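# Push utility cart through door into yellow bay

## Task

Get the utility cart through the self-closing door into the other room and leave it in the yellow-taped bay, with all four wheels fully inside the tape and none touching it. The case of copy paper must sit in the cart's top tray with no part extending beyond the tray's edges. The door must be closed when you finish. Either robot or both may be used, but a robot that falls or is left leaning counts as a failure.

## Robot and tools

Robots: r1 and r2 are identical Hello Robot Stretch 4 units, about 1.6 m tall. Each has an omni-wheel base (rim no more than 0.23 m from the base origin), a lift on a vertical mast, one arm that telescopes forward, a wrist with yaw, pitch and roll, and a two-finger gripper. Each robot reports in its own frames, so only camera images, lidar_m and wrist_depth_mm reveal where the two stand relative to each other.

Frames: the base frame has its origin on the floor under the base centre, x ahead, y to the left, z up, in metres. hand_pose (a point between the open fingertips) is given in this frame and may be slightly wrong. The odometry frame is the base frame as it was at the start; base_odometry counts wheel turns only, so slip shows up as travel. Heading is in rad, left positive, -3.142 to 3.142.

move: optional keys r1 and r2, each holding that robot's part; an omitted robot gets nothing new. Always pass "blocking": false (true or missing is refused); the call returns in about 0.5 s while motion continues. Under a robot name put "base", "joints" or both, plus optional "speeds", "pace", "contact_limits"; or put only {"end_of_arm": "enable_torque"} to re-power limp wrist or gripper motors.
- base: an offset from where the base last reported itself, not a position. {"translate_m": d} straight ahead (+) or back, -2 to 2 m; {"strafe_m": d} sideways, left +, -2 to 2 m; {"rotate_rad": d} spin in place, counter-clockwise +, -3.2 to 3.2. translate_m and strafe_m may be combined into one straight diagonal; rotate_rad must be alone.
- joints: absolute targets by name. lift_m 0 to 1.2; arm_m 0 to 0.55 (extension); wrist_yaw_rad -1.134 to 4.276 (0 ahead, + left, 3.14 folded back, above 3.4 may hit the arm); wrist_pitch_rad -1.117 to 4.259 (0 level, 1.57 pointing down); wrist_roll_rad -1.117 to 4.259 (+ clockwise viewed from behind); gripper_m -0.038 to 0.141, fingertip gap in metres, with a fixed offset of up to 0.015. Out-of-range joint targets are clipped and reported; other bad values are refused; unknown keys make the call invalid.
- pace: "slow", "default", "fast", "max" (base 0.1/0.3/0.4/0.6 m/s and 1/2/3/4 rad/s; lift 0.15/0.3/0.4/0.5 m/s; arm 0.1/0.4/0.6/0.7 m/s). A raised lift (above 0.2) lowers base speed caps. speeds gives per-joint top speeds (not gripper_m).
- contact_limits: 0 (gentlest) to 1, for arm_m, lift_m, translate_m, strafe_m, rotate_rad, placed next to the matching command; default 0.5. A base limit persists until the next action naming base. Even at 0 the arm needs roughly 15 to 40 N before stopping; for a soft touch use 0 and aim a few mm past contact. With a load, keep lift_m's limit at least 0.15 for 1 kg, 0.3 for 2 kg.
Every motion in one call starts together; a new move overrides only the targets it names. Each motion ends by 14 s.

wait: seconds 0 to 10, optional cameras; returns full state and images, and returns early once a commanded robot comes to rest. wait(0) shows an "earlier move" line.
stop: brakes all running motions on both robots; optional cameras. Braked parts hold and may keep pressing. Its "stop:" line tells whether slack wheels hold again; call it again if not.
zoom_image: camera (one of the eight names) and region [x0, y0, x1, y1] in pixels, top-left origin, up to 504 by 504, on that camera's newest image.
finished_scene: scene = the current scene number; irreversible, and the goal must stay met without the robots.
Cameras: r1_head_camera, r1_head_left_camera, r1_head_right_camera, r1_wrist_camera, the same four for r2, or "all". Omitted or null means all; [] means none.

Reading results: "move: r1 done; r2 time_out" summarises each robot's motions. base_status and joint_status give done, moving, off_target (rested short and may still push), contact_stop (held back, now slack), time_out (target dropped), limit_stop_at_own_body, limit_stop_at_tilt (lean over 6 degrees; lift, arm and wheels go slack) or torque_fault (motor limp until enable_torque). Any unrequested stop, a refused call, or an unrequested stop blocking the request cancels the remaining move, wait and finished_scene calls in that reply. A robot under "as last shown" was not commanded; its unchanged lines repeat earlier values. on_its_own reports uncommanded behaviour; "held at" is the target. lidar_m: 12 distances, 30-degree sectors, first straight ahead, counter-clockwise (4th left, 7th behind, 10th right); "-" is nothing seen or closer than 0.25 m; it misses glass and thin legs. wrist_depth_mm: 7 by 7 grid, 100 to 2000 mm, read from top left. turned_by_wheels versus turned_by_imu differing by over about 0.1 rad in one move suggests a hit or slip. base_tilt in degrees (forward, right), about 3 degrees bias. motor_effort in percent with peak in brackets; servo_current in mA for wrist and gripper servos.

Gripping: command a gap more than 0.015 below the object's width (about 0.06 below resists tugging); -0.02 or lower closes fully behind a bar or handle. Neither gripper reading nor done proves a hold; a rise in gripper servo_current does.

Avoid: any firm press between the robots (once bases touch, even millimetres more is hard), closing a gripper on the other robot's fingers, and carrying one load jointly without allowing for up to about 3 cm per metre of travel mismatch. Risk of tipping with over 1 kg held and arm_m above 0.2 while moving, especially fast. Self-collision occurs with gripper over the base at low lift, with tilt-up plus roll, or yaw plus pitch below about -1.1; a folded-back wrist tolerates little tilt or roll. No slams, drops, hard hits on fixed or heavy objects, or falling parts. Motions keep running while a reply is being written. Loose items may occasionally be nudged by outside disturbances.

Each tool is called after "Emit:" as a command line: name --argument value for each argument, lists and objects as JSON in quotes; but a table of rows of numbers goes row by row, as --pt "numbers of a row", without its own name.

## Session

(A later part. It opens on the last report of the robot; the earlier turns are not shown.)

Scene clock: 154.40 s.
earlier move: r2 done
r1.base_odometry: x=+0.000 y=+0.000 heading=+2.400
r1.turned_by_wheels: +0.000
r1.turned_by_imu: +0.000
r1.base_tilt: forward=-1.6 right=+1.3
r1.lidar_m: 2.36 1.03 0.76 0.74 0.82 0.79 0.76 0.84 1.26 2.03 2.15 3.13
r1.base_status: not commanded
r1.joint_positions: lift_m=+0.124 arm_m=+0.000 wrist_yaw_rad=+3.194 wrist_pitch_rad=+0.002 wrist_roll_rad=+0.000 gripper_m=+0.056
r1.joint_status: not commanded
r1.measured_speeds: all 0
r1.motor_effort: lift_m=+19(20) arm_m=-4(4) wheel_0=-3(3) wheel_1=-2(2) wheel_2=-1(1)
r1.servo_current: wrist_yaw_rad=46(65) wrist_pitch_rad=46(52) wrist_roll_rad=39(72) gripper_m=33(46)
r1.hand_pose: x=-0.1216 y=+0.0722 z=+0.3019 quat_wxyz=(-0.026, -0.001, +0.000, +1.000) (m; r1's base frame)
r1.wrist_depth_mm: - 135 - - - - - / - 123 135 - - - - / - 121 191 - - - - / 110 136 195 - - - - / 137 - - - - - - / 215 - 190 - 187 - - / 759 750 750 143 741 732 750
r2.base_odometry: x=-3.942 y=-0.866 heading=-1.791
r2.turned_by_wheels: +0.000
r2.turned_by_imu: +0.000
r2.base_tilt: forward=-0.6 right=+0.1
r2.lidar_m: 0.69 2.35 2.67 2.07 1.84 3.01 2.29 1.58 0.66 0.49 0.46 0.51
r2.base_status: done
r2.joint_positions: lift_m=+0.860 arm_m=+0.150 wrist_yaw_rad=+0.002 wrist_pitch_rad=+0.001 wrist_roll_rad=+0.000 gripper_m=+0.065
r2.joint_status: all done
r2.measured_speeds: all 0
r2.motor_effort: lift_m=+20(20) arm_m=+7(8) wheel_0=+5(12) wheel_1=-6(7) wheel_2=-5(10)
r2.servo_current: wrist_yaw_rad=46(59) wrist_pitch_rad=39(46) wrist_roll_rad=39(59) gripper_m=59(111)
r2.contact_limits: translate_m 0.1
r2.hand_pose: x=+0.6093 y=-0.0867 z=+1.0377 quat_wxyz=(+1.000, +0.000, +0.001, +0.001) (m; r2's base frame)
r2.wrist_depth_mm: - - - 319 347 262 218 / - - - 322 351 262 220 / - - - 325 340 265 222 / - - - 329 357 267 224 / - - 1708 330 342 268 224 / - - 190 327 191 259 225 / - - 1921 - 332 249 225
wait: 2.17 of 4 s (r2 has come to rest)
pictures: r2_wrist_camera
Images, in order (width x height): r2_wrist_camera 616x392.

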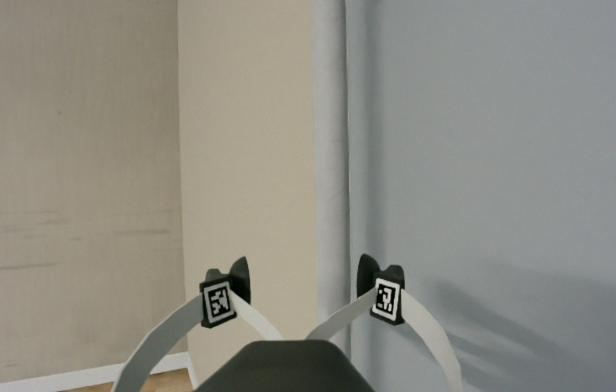

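Emit:
move --r2 '{"base":{"translate_m":0.085,"strafe_m":-0.013},"pace":"slow","contact_limits":{"translate_m":0.1}}' --blocking false --cameras '[]'

Emit:
wait --seconds 4 --cameras '["r2_wrist_camera","r2_head_camera"]'

Scene clock: 166.67 s.
move: r2 moving
r1: as last shown
r1.lidar_m: 2.37 1.03 0.76 0.74 0.80 0.78 0.78 0.82 1.26 2.03 2.15 3.16
r1.motor_effort: lift_m=+19(20) arm_m=-4(4) wheel_0=-2(3) wheel_1=-2(2) wheel_2=-1(1)
r1.servo_current: wrist_yaw_rad=46(59) wrist_pitch_rad=46(46) wrist_roll_rad=26(59) gripper_m=33(46)
r1.wrist_depth_mm: - 135 - - - - - / - 123 135 - - - - / - 121 191 - - - - / 110 135 194 - - - - / 136 - - - - - - / 216 - 190 - 187 - - / 750 750 750 143 723 723 750
r2.base_odometry: x=-3.947 y=-0.877 heading=-1.791
r2.turned_by_wheels: +0.000
r2.turned_by_imu: +0.001
r2.base_tilt: forward=-0.7 right=+0.1
r2.lidar_m: 0.70 2.31 2.68 2.07 1.84 3.05 2.28 1.58 0.66 0.47 0.47 0.49
r2.base_status: translate_m moving; strafe_m moving
r2.joint_positions: lift_m=+0.860 arm_m=+0.150 wrist_yaw_rad=+0.002 wrist_pitch_rad=+0.001 wrist_roll_rad=+0.000 gripper_m=+0.065
r2.joint_status: not commanded
r2.measured_speeds: translate_m=+0.049 strafe_m=-0.008 rotate_rad=+0.002 lift_m=+0.000 arm_m=+0.000 wrist_yaw_rad=+0.000 wrist_pitch_rad=+0.000 wrist_roll_rad=+0.000
r2.motor_effort: lift_m=+20(20) arm_m=+7(8) wheel_0=+6(11) wheel_1=+5(7) wheel_2=-9(9)
r2.servo_current: wrist_yaw_rad=39(72) wrist_pitch_rad=33(46) wrist_roll_rad=46(59) gripper_m=52(59)
r2.contact_limits: translate_m 0.1
r2.hand_pose: x=+0.6093 y=-0.0867 z=+1.0377 quat_wxyz=(+1.000, +0.000, +0.001, +0.001) (m; r2's base frame)
r2.wrist_depth_mm: - - - 309 340 253 212 / - - - 312 342 256 214 / - - - 315 345 258 216 / - - - 315 349 259 217 / - - 1618 319 336 260 219 / - - 189 317 194 252 219 / - - - - 324 243 218
pictures: none
No camera images: "cameras" was empty.

Scene clock: 168.30 s.
earlier move: r2 done
r1.base_odometry: x=+0.000 y=+0.000 heading=+2.400
r1.turned_by_wheels: +0.000
r1.turned_by_imu: +0.000
r1.base_tilt: forward=-1.6 right=+1.3
r1.lidar_m: 2.35 1.01 0.75 0.74 0.81 0.78 0.76 0.85 1.26 2.00 2.14 3.13
r1.base_status: not commanded
r1.joint_positions: lift_m=+0.124 arm_m=+0.000 wrist_yaw_rad=+3.194 wrist_pitch_rad=+0.002 wrist_roll_rad=+0.000 gripper_m=+0.056
r1.joint_status: not commanded
r1.measured_speeds: all 0
r1.motor_effort: lift_m=+19(20) arm_m=-4(4) wheel_0=-2(3) wheel_1=-2(2) wheel_2=-1(1)
r1.servo_current: wrist_yaw_rad=33(65) wrist_pitch_rad=46(52) wrist_roll_rad=72(72) gripper_m=46(52)
r1.hand_pose: x=-0.1216 y=+0.0722 z=+0.3019 quat_wxyz=(-0.026, -0.001, +0.000, +1.000) (m; r1's base frame)
r1.wrist_depth_mm: - 135 - - - - - / - 123 135 - - - - / - 121 191 - - - - / 110 135 194 - - - - / 137 - - - - - - / 216 - 190 - 187 - - / 759 759 750 143 741 715 759
r2.base_odometry: x=-3.973 y=-0.945 heading=-1.791
r2.turned_by_wheels: +0.000
r2.turned_by_imu: +0.000
r2.base_tilt: forward=-0.6 right=+0.1
r2.lidar_m: 0.60 2.11 2.61 3.74 1.88 3.14 2.33 1.43 0.60 0.44 0.39 0.45
r2.base_status: done
r2.joint_positions: lift_m=+0.860 arm_m=+0.150 wrist_yaw_rad=+0.002 wrist_pitch_rad=+0.001 wrist_roll_rad=+0.000 gripper_m=+0.065
r2.joint_status: not commanded
r2.measured_speeds: all 0
r2.motor_effort: lift_m=+20(20) arm_m=+7(8) wheel_0=+5(11) wheel_1=+4(7) wheel_2=-6(10)
r2.servo_current: wrist_yaw_rad=52(72) wrist_pitch_rad=39(52) wrist_roll_rad=46(59) gripper_m=59(65)
r2.contact_limits: translate_m 0.1
r2.hand_pose: x=+0.6093 y=-0.0867 z=+1.0377 quat_wxyz=(+1.000, +0.000, +0.001, +0.001) (m; r2's base frame)
r2.wrist_depth_mm: - - - 241 272 204 171 / - - - 242 277 206 172 / - - - 242 279 207 174 / - - - 245 281 208 - / - - 1708 245 270 210 176 / - - 188 244 192 211 176 / - 138 - - 262 196 176
wait: 1.63 of 4 s (r2 has come to rest)
pictures: r2_head_camera, r2_wrist_camera
Images, in order (width x height): r2_head_camera 420x560, r2_wrist_camera 616x392.

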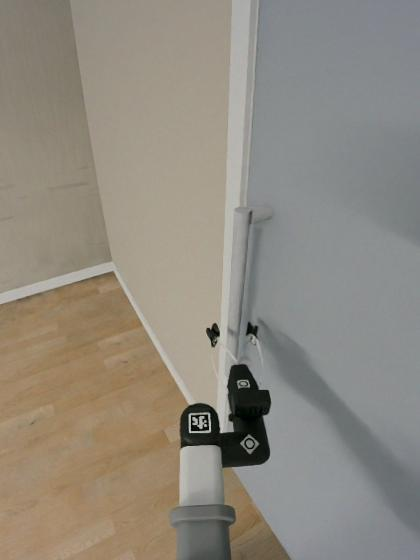

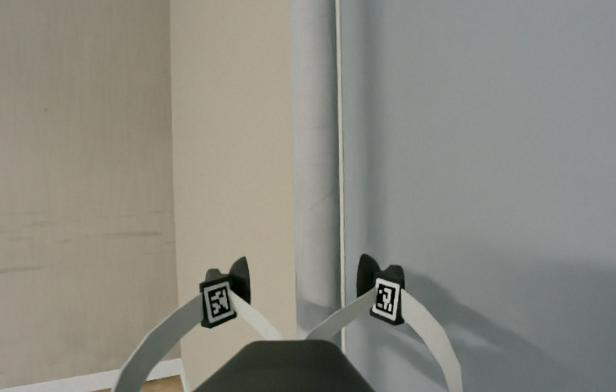

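Emit:
move --r2 '{"base":{"translate_m":0.03},"pace":"slow","contact_limits":{"translate_m":0.1}}' --blocking false --cameras '[]'

Emit:
wait --seconds 1.5 --cameras '[]'

Emit:
move --r2 '{"joints":{"gripper_m":-0.02}}' --blocking false --cameras '[]'

Emit:
wait --seconds 2 --cameras '["r2_wrist_camera"]'

Scene clock: 174.30 s.
move: r2 moving
r1: as last shown
r1.lidar_m: 2.34 1.02 0.75 0.75 0.79 0.79 0.78 0.84 1.26 2.02 2.16 3.14
r1.motor_effort: lift_m=+20(20) arm_m=-4(4) wheel_0=-3(3) wheel_1=-2(2) wheel_2=-1(1)
r1.servo_current: wrist_yaw_rad=65(65) wrist_pitch_rad=33(52) wrist_roll_rad=65(65) gripper_m=39(52)
r1.wrist_depth_mm: - 135 - - - - - / - 124 135 - - - - / - 121 191 - - - - / 110 135 195 - - - - / 137 - - - - - - / 216 - 191 - 187 - - / 759 759 759 144 732 723 759
r2.base_odometry: x=-3.976 y=-0.958 heading=-1.791
r2.turned_by_wheels: +0.000
r2.turned_by_imu: +0.001
r2.base_tilt: forward=-0.7 right=+0.0
r2.lidar_m: 0.62 2.08 2.59 3.69 1.88 3.14 2.37 1.43 0.58 0.42 0.40 0.44
r2.base_status: translate_m moving
r2.joint_positions: lift_m=+0.860 arm_m=+0.150 wrist_yaw_rad=+0.002 wrist_pitch_rad=+0.001 wrist_roll_rad=+0.000 gripper_m=+0.065
r2.joint_status: not commanded
r2.measured_speeds: translate_m=+0.048 strafe_m=+0.000 rotate_rad=-0.002 lift_m=+0.000 arm_m=+0.000 wrist_yaw_rad=+0.000 wrist_pitch_rad=+0.000 wrist_roll_rad=+0.000
r2.motor_effort: lift_m=+20(20) arm_m=+7(8) wheel_0=+3(8) wheel_1=+5(9) wheel_2=-8(9)
r2.servo_current: wrist_yaw_rad=52(65) wrist_pitch_rad=39(46) wrist_roll_rad=46(52) gripper_m=59(59)
r2.contact_limits: translate_m 0.1
r2.hand_pose: x=+0.6093 y=-0.0867 z=+1.0377 quat_wxyz=(+1.000, +0.000, +0.001, +0.001) (m; r2's base frame)
r2.wrist_depth_mm: - - - 230 266 198 - / - - - 230 268 200 167 / - - - 232 271 201 169 / - - - 234 274 203 169 / - - 1661 234 263 204 171 / - - 190 233 193 204 171 / - 138 - - 252 190 -
pictures: none
No camera images: "cameras" was empty.

Scene clock: 175.17 s.
earlier move: r2 done
r1.base_odometry: x=+0.000 y=+0.000 heading=+2.400
r1.turned_by_wheels: +0.000
r1.turned_by_imu: +0.000
r1.base_tilt: forward=-1.6 right=+1.3
r1.lidar_m: 2.35 1.01 0.77 0.74 0.81 0.78 0.76 0.83 1.26 2.02 2.16 3.11
r1.base_status: not commanded
r1.joint_positions: lift_m=+0.124 arm_m=+0.000 wrist_yaw_rad=+3.194 wrist_pitch_rad=+0.002 wrist_roll_rad=+0.000 gripper_m=+0.056
r1.joint_status: not commanded
r1.measured_speeds: all 0
r1.motor_effort: lift_m=+19(20) arm_m=-4(4) wheel_0=-3(3) wheel_1=-2(2) wheel_2=-1(1)
r1.servo_current: wrist_yaw_rad=39(65) wrist_pitch_rad=39(52) wrist_roll_rad=46(65) gripper_m=46(52)
r1.hand_pose: x=-0.1216 y=+0.0722 z=+0.3019 quat_wxyz=(-0.026, -0.001, +0.000, +1.000) (m; r1's base frame)
r1.wrist_depth_mm: - 135 - - - - - / - 123 135 - - - - / - 121 192 - - - - / 110 135 194 - - - - / 137 - - - - - - / 215 - 190 - 187 - - / 750 750 750 143 732 723 750
r2.base_odometry: x=-3.980 y=-0.974 heading=-1.791
r2.turned_by_wheels: +0.000
r2.turned_by_imu: +0.000
r2.base_tilt: forward=-0.7 right=+0.1
r2.lidar_m: 0.59 2.04 2.60 3.69 1.90 3.14 2.36 1.41 0.57 0.42 0.41 0.43
r2.base_status: done
r2.joint_positions: lift_m=+0.860 arm_m=+0.150 wrist_yaw_rad=+0.002 wrist_pitch_rad=+0.001 wrist_roll_rad=+0.000 gripper_m=+0.065
r2.joint_status: not commanded
r2.measured_speeds: all 0
r2.motor_effort: lift_m=+20(20) arm_m=+7(8) wheel_0=+5(8) wheel_1=+5(9) wheel_2=-7(9)
r2.servo_current: wrist_yaw_rad=39(65) wrist_pitch_rad=39(46) wrist_roll_rad=46(59) gripper_m=52(65)
r2.contact_limits: translate_m 0.1
r2.hand_pose: x=+0.6093 y=-0.0867 z=+1.0377 quat_wxyz=(+1.000, +0.000, +0.001, +0.001) (m; r2's base frame)
r2.wrist_depth_mm: - - - 212 253 188 - / - 1983 - 212 255 190 - / - - - 213 256 198 165 / - - - 214 258 193 162 / - - 1537 215 251 194 167 / - - 190 215 193 195 168 / - 138 - - 252 181 -
wait: 0.87 of 1.5 s (r2 has come to rest)
pictures: none
No camera images: "cameras" was empty.

Scene clock: 175.67 s.
move: r2 moving
r1: as last shown
r1.lidar_m: 2.36 1.02 0.78 0.73 0.81 0.81 0.74 0.84 1.25 2.03 2.16 3.13
r1.servo_current: wrist_yaw_rad=65(65) wrist_pitch_rad=46(52) wrist_roll_rad=46(59) gripper_m=39(46)
r1.wrist_depth_mm: - 135 - - - - - / - 123 135 - - - - / - 121 192 - - - - / 110 136 193 - - - - / 137 - - - - - - / 216 - 191 - 187 - - / 750 750 759 143 723 723 759
r2.base_odometry: x=-3.980 y=-0.974 heading=-1.791
r2.turned_by_wheels: +0.000
r2.turned_by_imu: +0.000
r2.base_tilt: forward=-0.7 right=+0.0
r2.lidar_m: 0.60 2.05 2.60 3.72 1.90 3.15 2.38 1.40 0.57 0.43 0.42 0.42
r2.base_status: not commanded
r2.joint_positions: lift_m=+0.860 arm_m=+0.150 wrist_yaw_rad=+0.002 wrist_pitch_rad=+0.001 wrist_roll_rad=+0.000 gripper_m=+0.046
r2.joint_status: gripper_m moving
r2.measured_speeds: all 0
r2.motor_effort: lift_m=+20(20) arm_m=+7(8) wheel_0=+5(5) wheel_1=+5(6) wheel_2=-7(7)
r2.servo_current: wrist_yaw_rad=46(59) wrist_pitch_rad=39(46) wrist_roll_rad=46(59) gripper_m=98(124)
r2.contact_limits: translate_m 0.1
r2.hand_pose: x=+0.6093 y=-0.0867 z=+1.0377 quat_wxyz=(+1.000, +0.000, +0.001, +0.001) (m; r2's base frame)
r2.wrist_depth_mm: - - - 212 253 188 - / - 1983 - 213 254 190 - / - - - 213 257 199 165 / - - - 214 260 193 162 / - - 1618 215 251 195 167 / - - 192 213 192 195 168 / - 121 - - - 180 -
pictures: none
No camera images: "cameras" was empty.

Scene clock: 176.77 s.
earlier move: r2 done
r1.base_odometry: x=+0.000 y=+0.000 heading=+2.400
r1.turned_by_wheels: +0.000
r1.turned_by_imu: +0.000
r1.base_tilt: forward=-1.6 right=+1.3
r1.lidar_m: 2.35 1.03 0.78 0.75 0.81 0.77 0.76 0.83 1.25 2.03 2.14 3.08
r1.base_status: not commanded
r1.joint_positions: lift_m=+0.124 arm_m=+0.000 wrist_yaw_rad=+3.194 wrist_pitch_rad=+0.002 wrist_roll_rad=+0.000 gripper_m=+0.056
r1.joint_status: not commanded
r1.measured_speeds: all 0
r1.motor_effort: lift_m=+19(20) arm_m=-4(4) wheel_0=-2(3) wheel_1=-2(2) wheel_2=-1(1)
r1.servo_current: wrist_yaw_rad=33(65) wrist_pitch_rad=46(52) wrist_roll_rad=39(72) gripper_m=39(46)
r1.hand_pose: x=-0.1216 y=+0.0722 z=+0.3019 quat_wxyz=(-0.026, -0.001, +0.000, +1.000) (m; r1's base frame)
r1.wrist_depth_mm: - 135 - - - - - / - 123 135 - - - - / - 121 192 - - - - / 110 135 193 - - - - / 136 - - - - - - / 216 - 191 - 188 - - / 741 759 759 143 732 732 750
r2.base_odometry: x=-3.980 y=-0.974 heading=-1.791
r2.turned_by_wheels: +0.000
r2.turned_by_imu: +0.000
r2.base_tilt: forward=-0.7 right=+0.1
r2.lidar_m: 0.59 2.07 2.57 3.68 1.88 3.18 2.37 1.40 0.54 0.43 0.40 0.44
r2.base_status: not commanded
r2.joint_positions: lift_m=+0.860 arm_m=+0.150 wrist_yaw_rad=+0.000 wrist_pitch_rad=+0.001 wrist_roll_rad=+0.000 gripper_m=-0.018
r2.joint_status: all done
r2.measured_speeds: all 0
r2.motor_effort: lift_m=+20(20) arm_m=+5(8) wheel_0=+2(5) wheel_1=+4(6) wheel_2=-6(7)
r2.servo_current: wrist_yaw_rad=46(59) wrist_pitch_rad=39(46) wrist_roll_rad=33(59) gripper_m=163(312)
r2.contact_limits: translate_m 0.1
r2.hand_pose: x=+0.6092 y=-0.0875 z=+1.0377 quat_wxyz=(+1.000, +0.000, +0.001, +0.000) (m; r2's base frame)
r2.wrist_depth_mm: - - - 213 257 185 - / - - - 215 249 186 - / - - - 219 251 189 - / - - - 221 254 189 - / - - - 215 255 190 - / - - 183 213 178 184 166 / - - - - 235 171 -
wait: 1.10 of 2 s (r2 has come to rest)
pictures: r2_wrist_camera
Images, in order (width x height): r2_wrist_camera 616x392.

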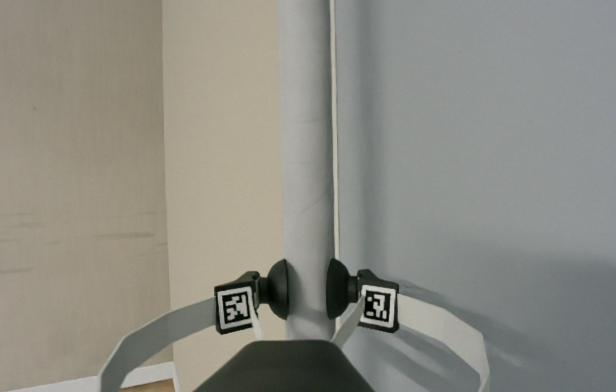

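Emit:
move --r2 '{"base":{"translate_m":-0.125,"strafe_m":0.135},"pace":"slow","contact_limits":{"translate_m":0.6}}' --blocking false --cameras '[]'

Emit:
wait --seconds 4 --cameras '["r2_head_camera"]'

Scene clock: 190.93 s.
move: r2 moving
r1: as last shown
r1.lidar_m: 2.35 1.00 0.78 0.74 0.82 0.80 0.77 0.85 1.24 2.02 2.17 3.13
r1.motor_effort: lift_m=+20(20) arm_m=-4(4) wheel_0=-2(3) wheel_1=-2(2) wheel_2=-1(1)
r1.servo_current: wrist_yaw_rad=39(65) wrist_pitch_rad=39(46) wrist_roll_rad=39(59) gripper_m=39(46)
r1.wrist_depth_mm: - 135 - - - - - / - 123 135 - - - - / - 121 191 - - - - / 111 135 195 - - - - / 137 - - - - - - / 216 - 191 - 188 - - / 759 750 741 143 732 723 741
r2.base_odometry: x=-3.969 y=-0.968 heading=-1.792
r2.turned_by_wheels: +0.000
r2.turned_by_imu: +0.000
r2.base_tilt: forward=-0.6 right=+0.1
r2.lidar_m: 0.61 2.11 2.57 3.69 1.86 3.14 2.36 1.43 0.56 0.42 0.40 0.45
r2.base_status: translate_m moving; strafe_m moving
r2.joint_positions: lift_m=+0.860 arm_m=+0.150 wrist_yaw_rad=-0.002 wrist_pitch_rad=+0.001 wrist_roll_rad=+0.000 gripper_m=-0.018
r2.joint_status: not commanded
r2.measured_speeds: translate_m=-0.034 strafe_m=+0.037 rotate_rad=+0.000 lift_m=+0.000 arm_m=+0.000 wrist_yaw_rad=-0.017 wrist_pitch_rad=+0.000 wrist_roll_rad=+0.000
r2.motor_effort: lift_m=+20(20) arm_m=+4(5) wheel_0=-11(13) wheel_1=+3(6) wheel_2=+7(9)
r2.servo_current: wrist_yaw_rad=52(52) wrist_pitch_rad=39(46) wrist_roll_rad=33(52) gripper_m=156(169)
r2.contact_limits: translate_m 0.6
r2.hand_pose: x=+0.6090 y=-0.0881 z=+1.0377 quat_wxyz=(+1.000, +0.000, +0.001, -0.001) (m; r2's base frame)
r2.wrist_depth_mm: - - - 223 257 193 - / - - - 223 258 195 - / - - - 222 262 196 165 / - - - 224 264 204 167 / - - - 221 264 199 167 / - 1921 184 211 177 185 167 / - - - - 245 186 -
pictures: none
No camera images: "cameras" was empty.

Scene clock: 193.53 s.
earlier move: r2 done
r1.base_odometry: x=+0.000 y=+0.000 heading=+2.400
r1.turned_by_wheels: +0.000
r1.turned_by_imu: +0.000
r1.base_tilt: forward=-1.6 right=+1.2
r1.lidar_m: 2.34 1.03 0.76 0.75 0.80 0.81 0.77 0.83 1.23 2.01 2.14 3.13
r1.base_status: not commanded
r1.joint_positions: lift_m=+0.124 arm_m=+0.000 wrist_yaw_rad=+3.194 wrist_pitch_rad=+0.002 wrist_roll_rad=+0.000 gripper_m=+0.056
r1.joint_status: not commanded
r1.measured_speeds: all 0
r1.motor_effort: lift_m=+19(20) arm_m=-4(4) wheel_0=-3(3) wheel_1=-2(2) wheel_2=-1(1)
r1.servo_current: wrist_yaw_rad=39(65) wrist_pitch_rad=39(52) wrist_roll_rad=26(65) gripper_m=39(46)
r1.hand_pose: x=-0.1216 y=+0.0722 z=+0.3019 quat_wxyz=(-0.026, -0.001, +0.000, +1.000) (m; r1's base frame)
r1.wrist_depth_mm: - 135 - - - - - / - 123 135 - - - - / - 121 191 - - - - / 111 135 194 - - - - / 137 - - - - - - / 216 - 190 - 188 - - / 750 741 741 143 741 715 750
r2.base_odometry: x=-3.821 y=-0.882 heading=-1.791
r2.turned_by_wheels: +0.001
r2.turned_by_imu: +0.001
r2.base_tilt: forward=-0.7 right=+0.1
r2.lidar_m: 0.89 2.47 2.63 1.97 1.72 3.09 2.33 1.97 0.80 0.60 0.57 0.62
r2.base_status: done
r2.joint_positions: lift_m=+0.860 arm_m=+0.150 wrist_yaw_rad=-0.002 wrist_pitch_rad=+0.001 wrist_roll_rad=+0.000 gripper_m=-0.019
r2.joint_status: not commanded
r2.measured_speeds: all 0
r2.motor_effort: lift_m=+20(20) arm_m=+5(5) wheel_0=-5(16) wheel_1=+6(8) wheel_2=+6(10)
r2.servo_current: wrist_yaw_rad=52(65) wrist_pitch_rad=46(46) wrist_roll_rad=46(65) gripper_m=98(169)
r2.contact_limits: translate_m 0.6
r2.hand_pose: x=+0.6090 y=-0.0881 z=+1.0377 quat_wxyz=(+1.000, +0.000, +0.001, -0.001) (m; r2's base frame)
r2.wrist_depth_mm: - - - - 452 345 315 / - - - - 459 349 327 / - - - - 466 353 327 / - - - - 466 355 330 / - - - - 466 357 324 / - - 185 200 181 370 324 / - 142 - - - 359 334
wait: 2.60 of 4 s (r2 has come to rest)
pictures: r2_head_camera
Images, in order (width x height): r2_head_camera 420x560.

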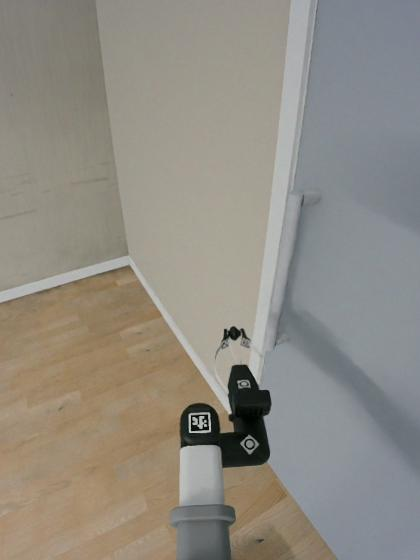

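Emit:
move --r2 '{"joints":{"gripper_m":0.065},"pace":"slow"}' --blocking false --cameras '[]'

Emit:
wait --seconds 2 --cameras '["r2_wrist_camera","r2_head_camera"]'

Scene clock: 214.20 s.
move: r2 moving
r1: as last shown
r1.base_tilt: forward=-1.6 right=+1.3
r1.lidar_m: 2.35 1.02 0.76 0.75 0.81 0.79 0.75 0.85 1.23 2.03 2.16 3.13
r1.motor_effort: lift_m=+19(20) arm_m=-4(4) wheel_0=-2(3) wheel_1=-2(2) wheel_2=-1(1)
r1.servo_current: wrist_yaw_rad=39(52) wrist_pitch_rad=39(52) wrist_roll_rad=39(65) gripper_m=39(46)
r1.wrist_depth_mm: - 135 - - - - - / - 123 135 - - - - / - 121 191 - - - - / 111 136 193 - - - - / 137 - - - - - - / 216 - 190 - 187 - - / 750 750 759 143 732 723 750
r2.base_odometry: x=-3.821 y=-0.882 heading=-1.791
r2.turned_by_wheels: +0.000
r2.turned_by_imu: +0.000
r2.base_tilt: forward=-0.7 right=+0.1
r2.lidar_m: 0.86 2.49 2.65 1.95 1.73 3.09 2.30 1.97 0.80 0.62 0.58 0.61
r2.base_status: not commanded
r2.joint_positions: lift_m=+0.860 arm_m=+0.150 wrist_yaw_rad=-0.002 wrist_pitch_rad=+0.001 wrist_roll_rad=+0.000 gripper_m=-0.006
r2.joint_status: gripper_m moving
r2.measured_speeds: all 0
r2.motor_effort: lift_m=+20(20) arm_m=+4(5) wheel_0=-5(5) wheel_1=+5(6) wheel_2=+6(7)
r2.servo_current: wrist_yaw_rad=39(59) wrist_pitch_rad=33(46) wrist_roll_rad=59(59) gripper_m=78(98)
r2.contact_limits: translate_m 0.6
r2.hand_pose: x=+0.6090 y=-0.0881 z=+1.0377 quat_wxyz=(+1.000, +0.000, +0.001, -0.001) (m; r2's base frame)
r2.wrist_depth_mm: - - - - 452 345 314 / - - - - 455 349 327 / - - - - 462 353 330 / - - - - 462 355 330 / - - - - 473 357 322 / - - 186 192 181 370 325 / - 138 1756 - - 359 334
pictures: none
No camera images: "cameras" was empty.

Scene clock: 216.20 s.
earlier move: r2 moving
r1.base_odometry: x=+0.000 y=+0.000 heading=+2.400
r1.turned_by_wheels: +0.000
r1.turned_by_imu: +0.000
r1.base_tilt: forward=-1.6 right=+1.3
r1.lidar_m: 2.33 1.01 0.77 0.75 0.81 0.78 0.76 0.84 1.22 2.02 2.13 3.11
r1.base_status: not commanded
r1.joint_positions: lift_m=+0.124 arm_m=+0.000 wrist_yaw_rad=+3.194 wrist_pitch_rad=+0.002 wrist_roll_rad=+0.000 gripper_m=+0.056
r1.joint_status: not commanded
r1.measured_speeds: all 0
r1.motor_effort: lift_m=+20(20) arm_m=-4(4) wheel_0=-2(3) wheel_1=-2(3) wheel_2=-1(1)
r1.servo_current: wrist_yaw_rad=39(72) wrist_pitch_rad=39(52) wrist_roll_rad=39(65) gripper_m=39(52)
r1.hand_pose: x=-0.1216 y=+0.0722 z=+0.3019 quat_wxyz=(-0.026, -0.001, +0.000, +1.000) (m; r1's base frame)
r1.wrist_depth_mm: - 135 - - - - - / - 123 135 - - - - / - 121 191 - - - - / 110 136 193 - - - - / 137 - - - - - - / 216 - 190 - 187 - - / 750 750 741 143 732 723 759
r2.base_odometry: x=-3.821 y=-0.882 heading=-1.791
r2.turned_by_wheels: +0.000
r2.turned_by_imu: +0.000
r2.base_tilt: forward=-0.7 right=+0.0
r2.lidar_m: 0.89 2.49 2.63 1.92 1.68 3.10 2.31 1.93 0.83 0.60 0.57 0.61
r2.base_status: not commanded
r2.joint_positions: lift_m=+0.860 arm_m=+0.150 wrist_yaw_rad=-0.002 wrist_pitch_rad=+0.001 wrist_roll_rad=+0.000 gripper_m=+0.060
r2.joint_status: gripper_m moving
r2.measured_speeds: all 0
r2.motor_effort: lift_m=+20(20) arm_m=+4(5) wheel_0=-5(6) wheel_1=+6(6) wheel_2=+7(7)
r2.servo_current: wrist_yaw_rad=46(59) wrist_pitch_rad=39(46) wrist_roll_rad=46(59) gripper_m=52(98)
r2.contact_limits: translate_m 0.6
r2.hand_pose: x=+0.6090 y=-0.0881 z=+1.0377 quat_wxyz=(+1.000, +0.000, +0.001, -0.001) (m; r2's base frame)
r2.wrist_depth_mm: - - - - 452 347 315 / - - - - 459 349 327 / - - - - 459 351 327 / - - - - 466 355 332 / - - - - 449 355 322 / - - 194 - 185 370 324 / - 136 - - - 355 334
wait: 2.00 s; no rest
pictures: r2_head_camera, r2_wrist_camera
Images, in order (width x height): r2_head_camera 420x560, r2_wrist_camera 616x392.

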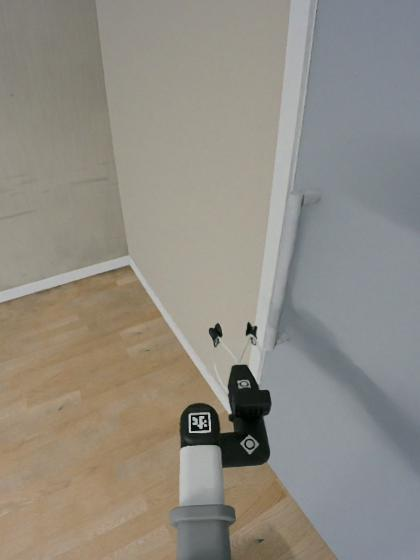

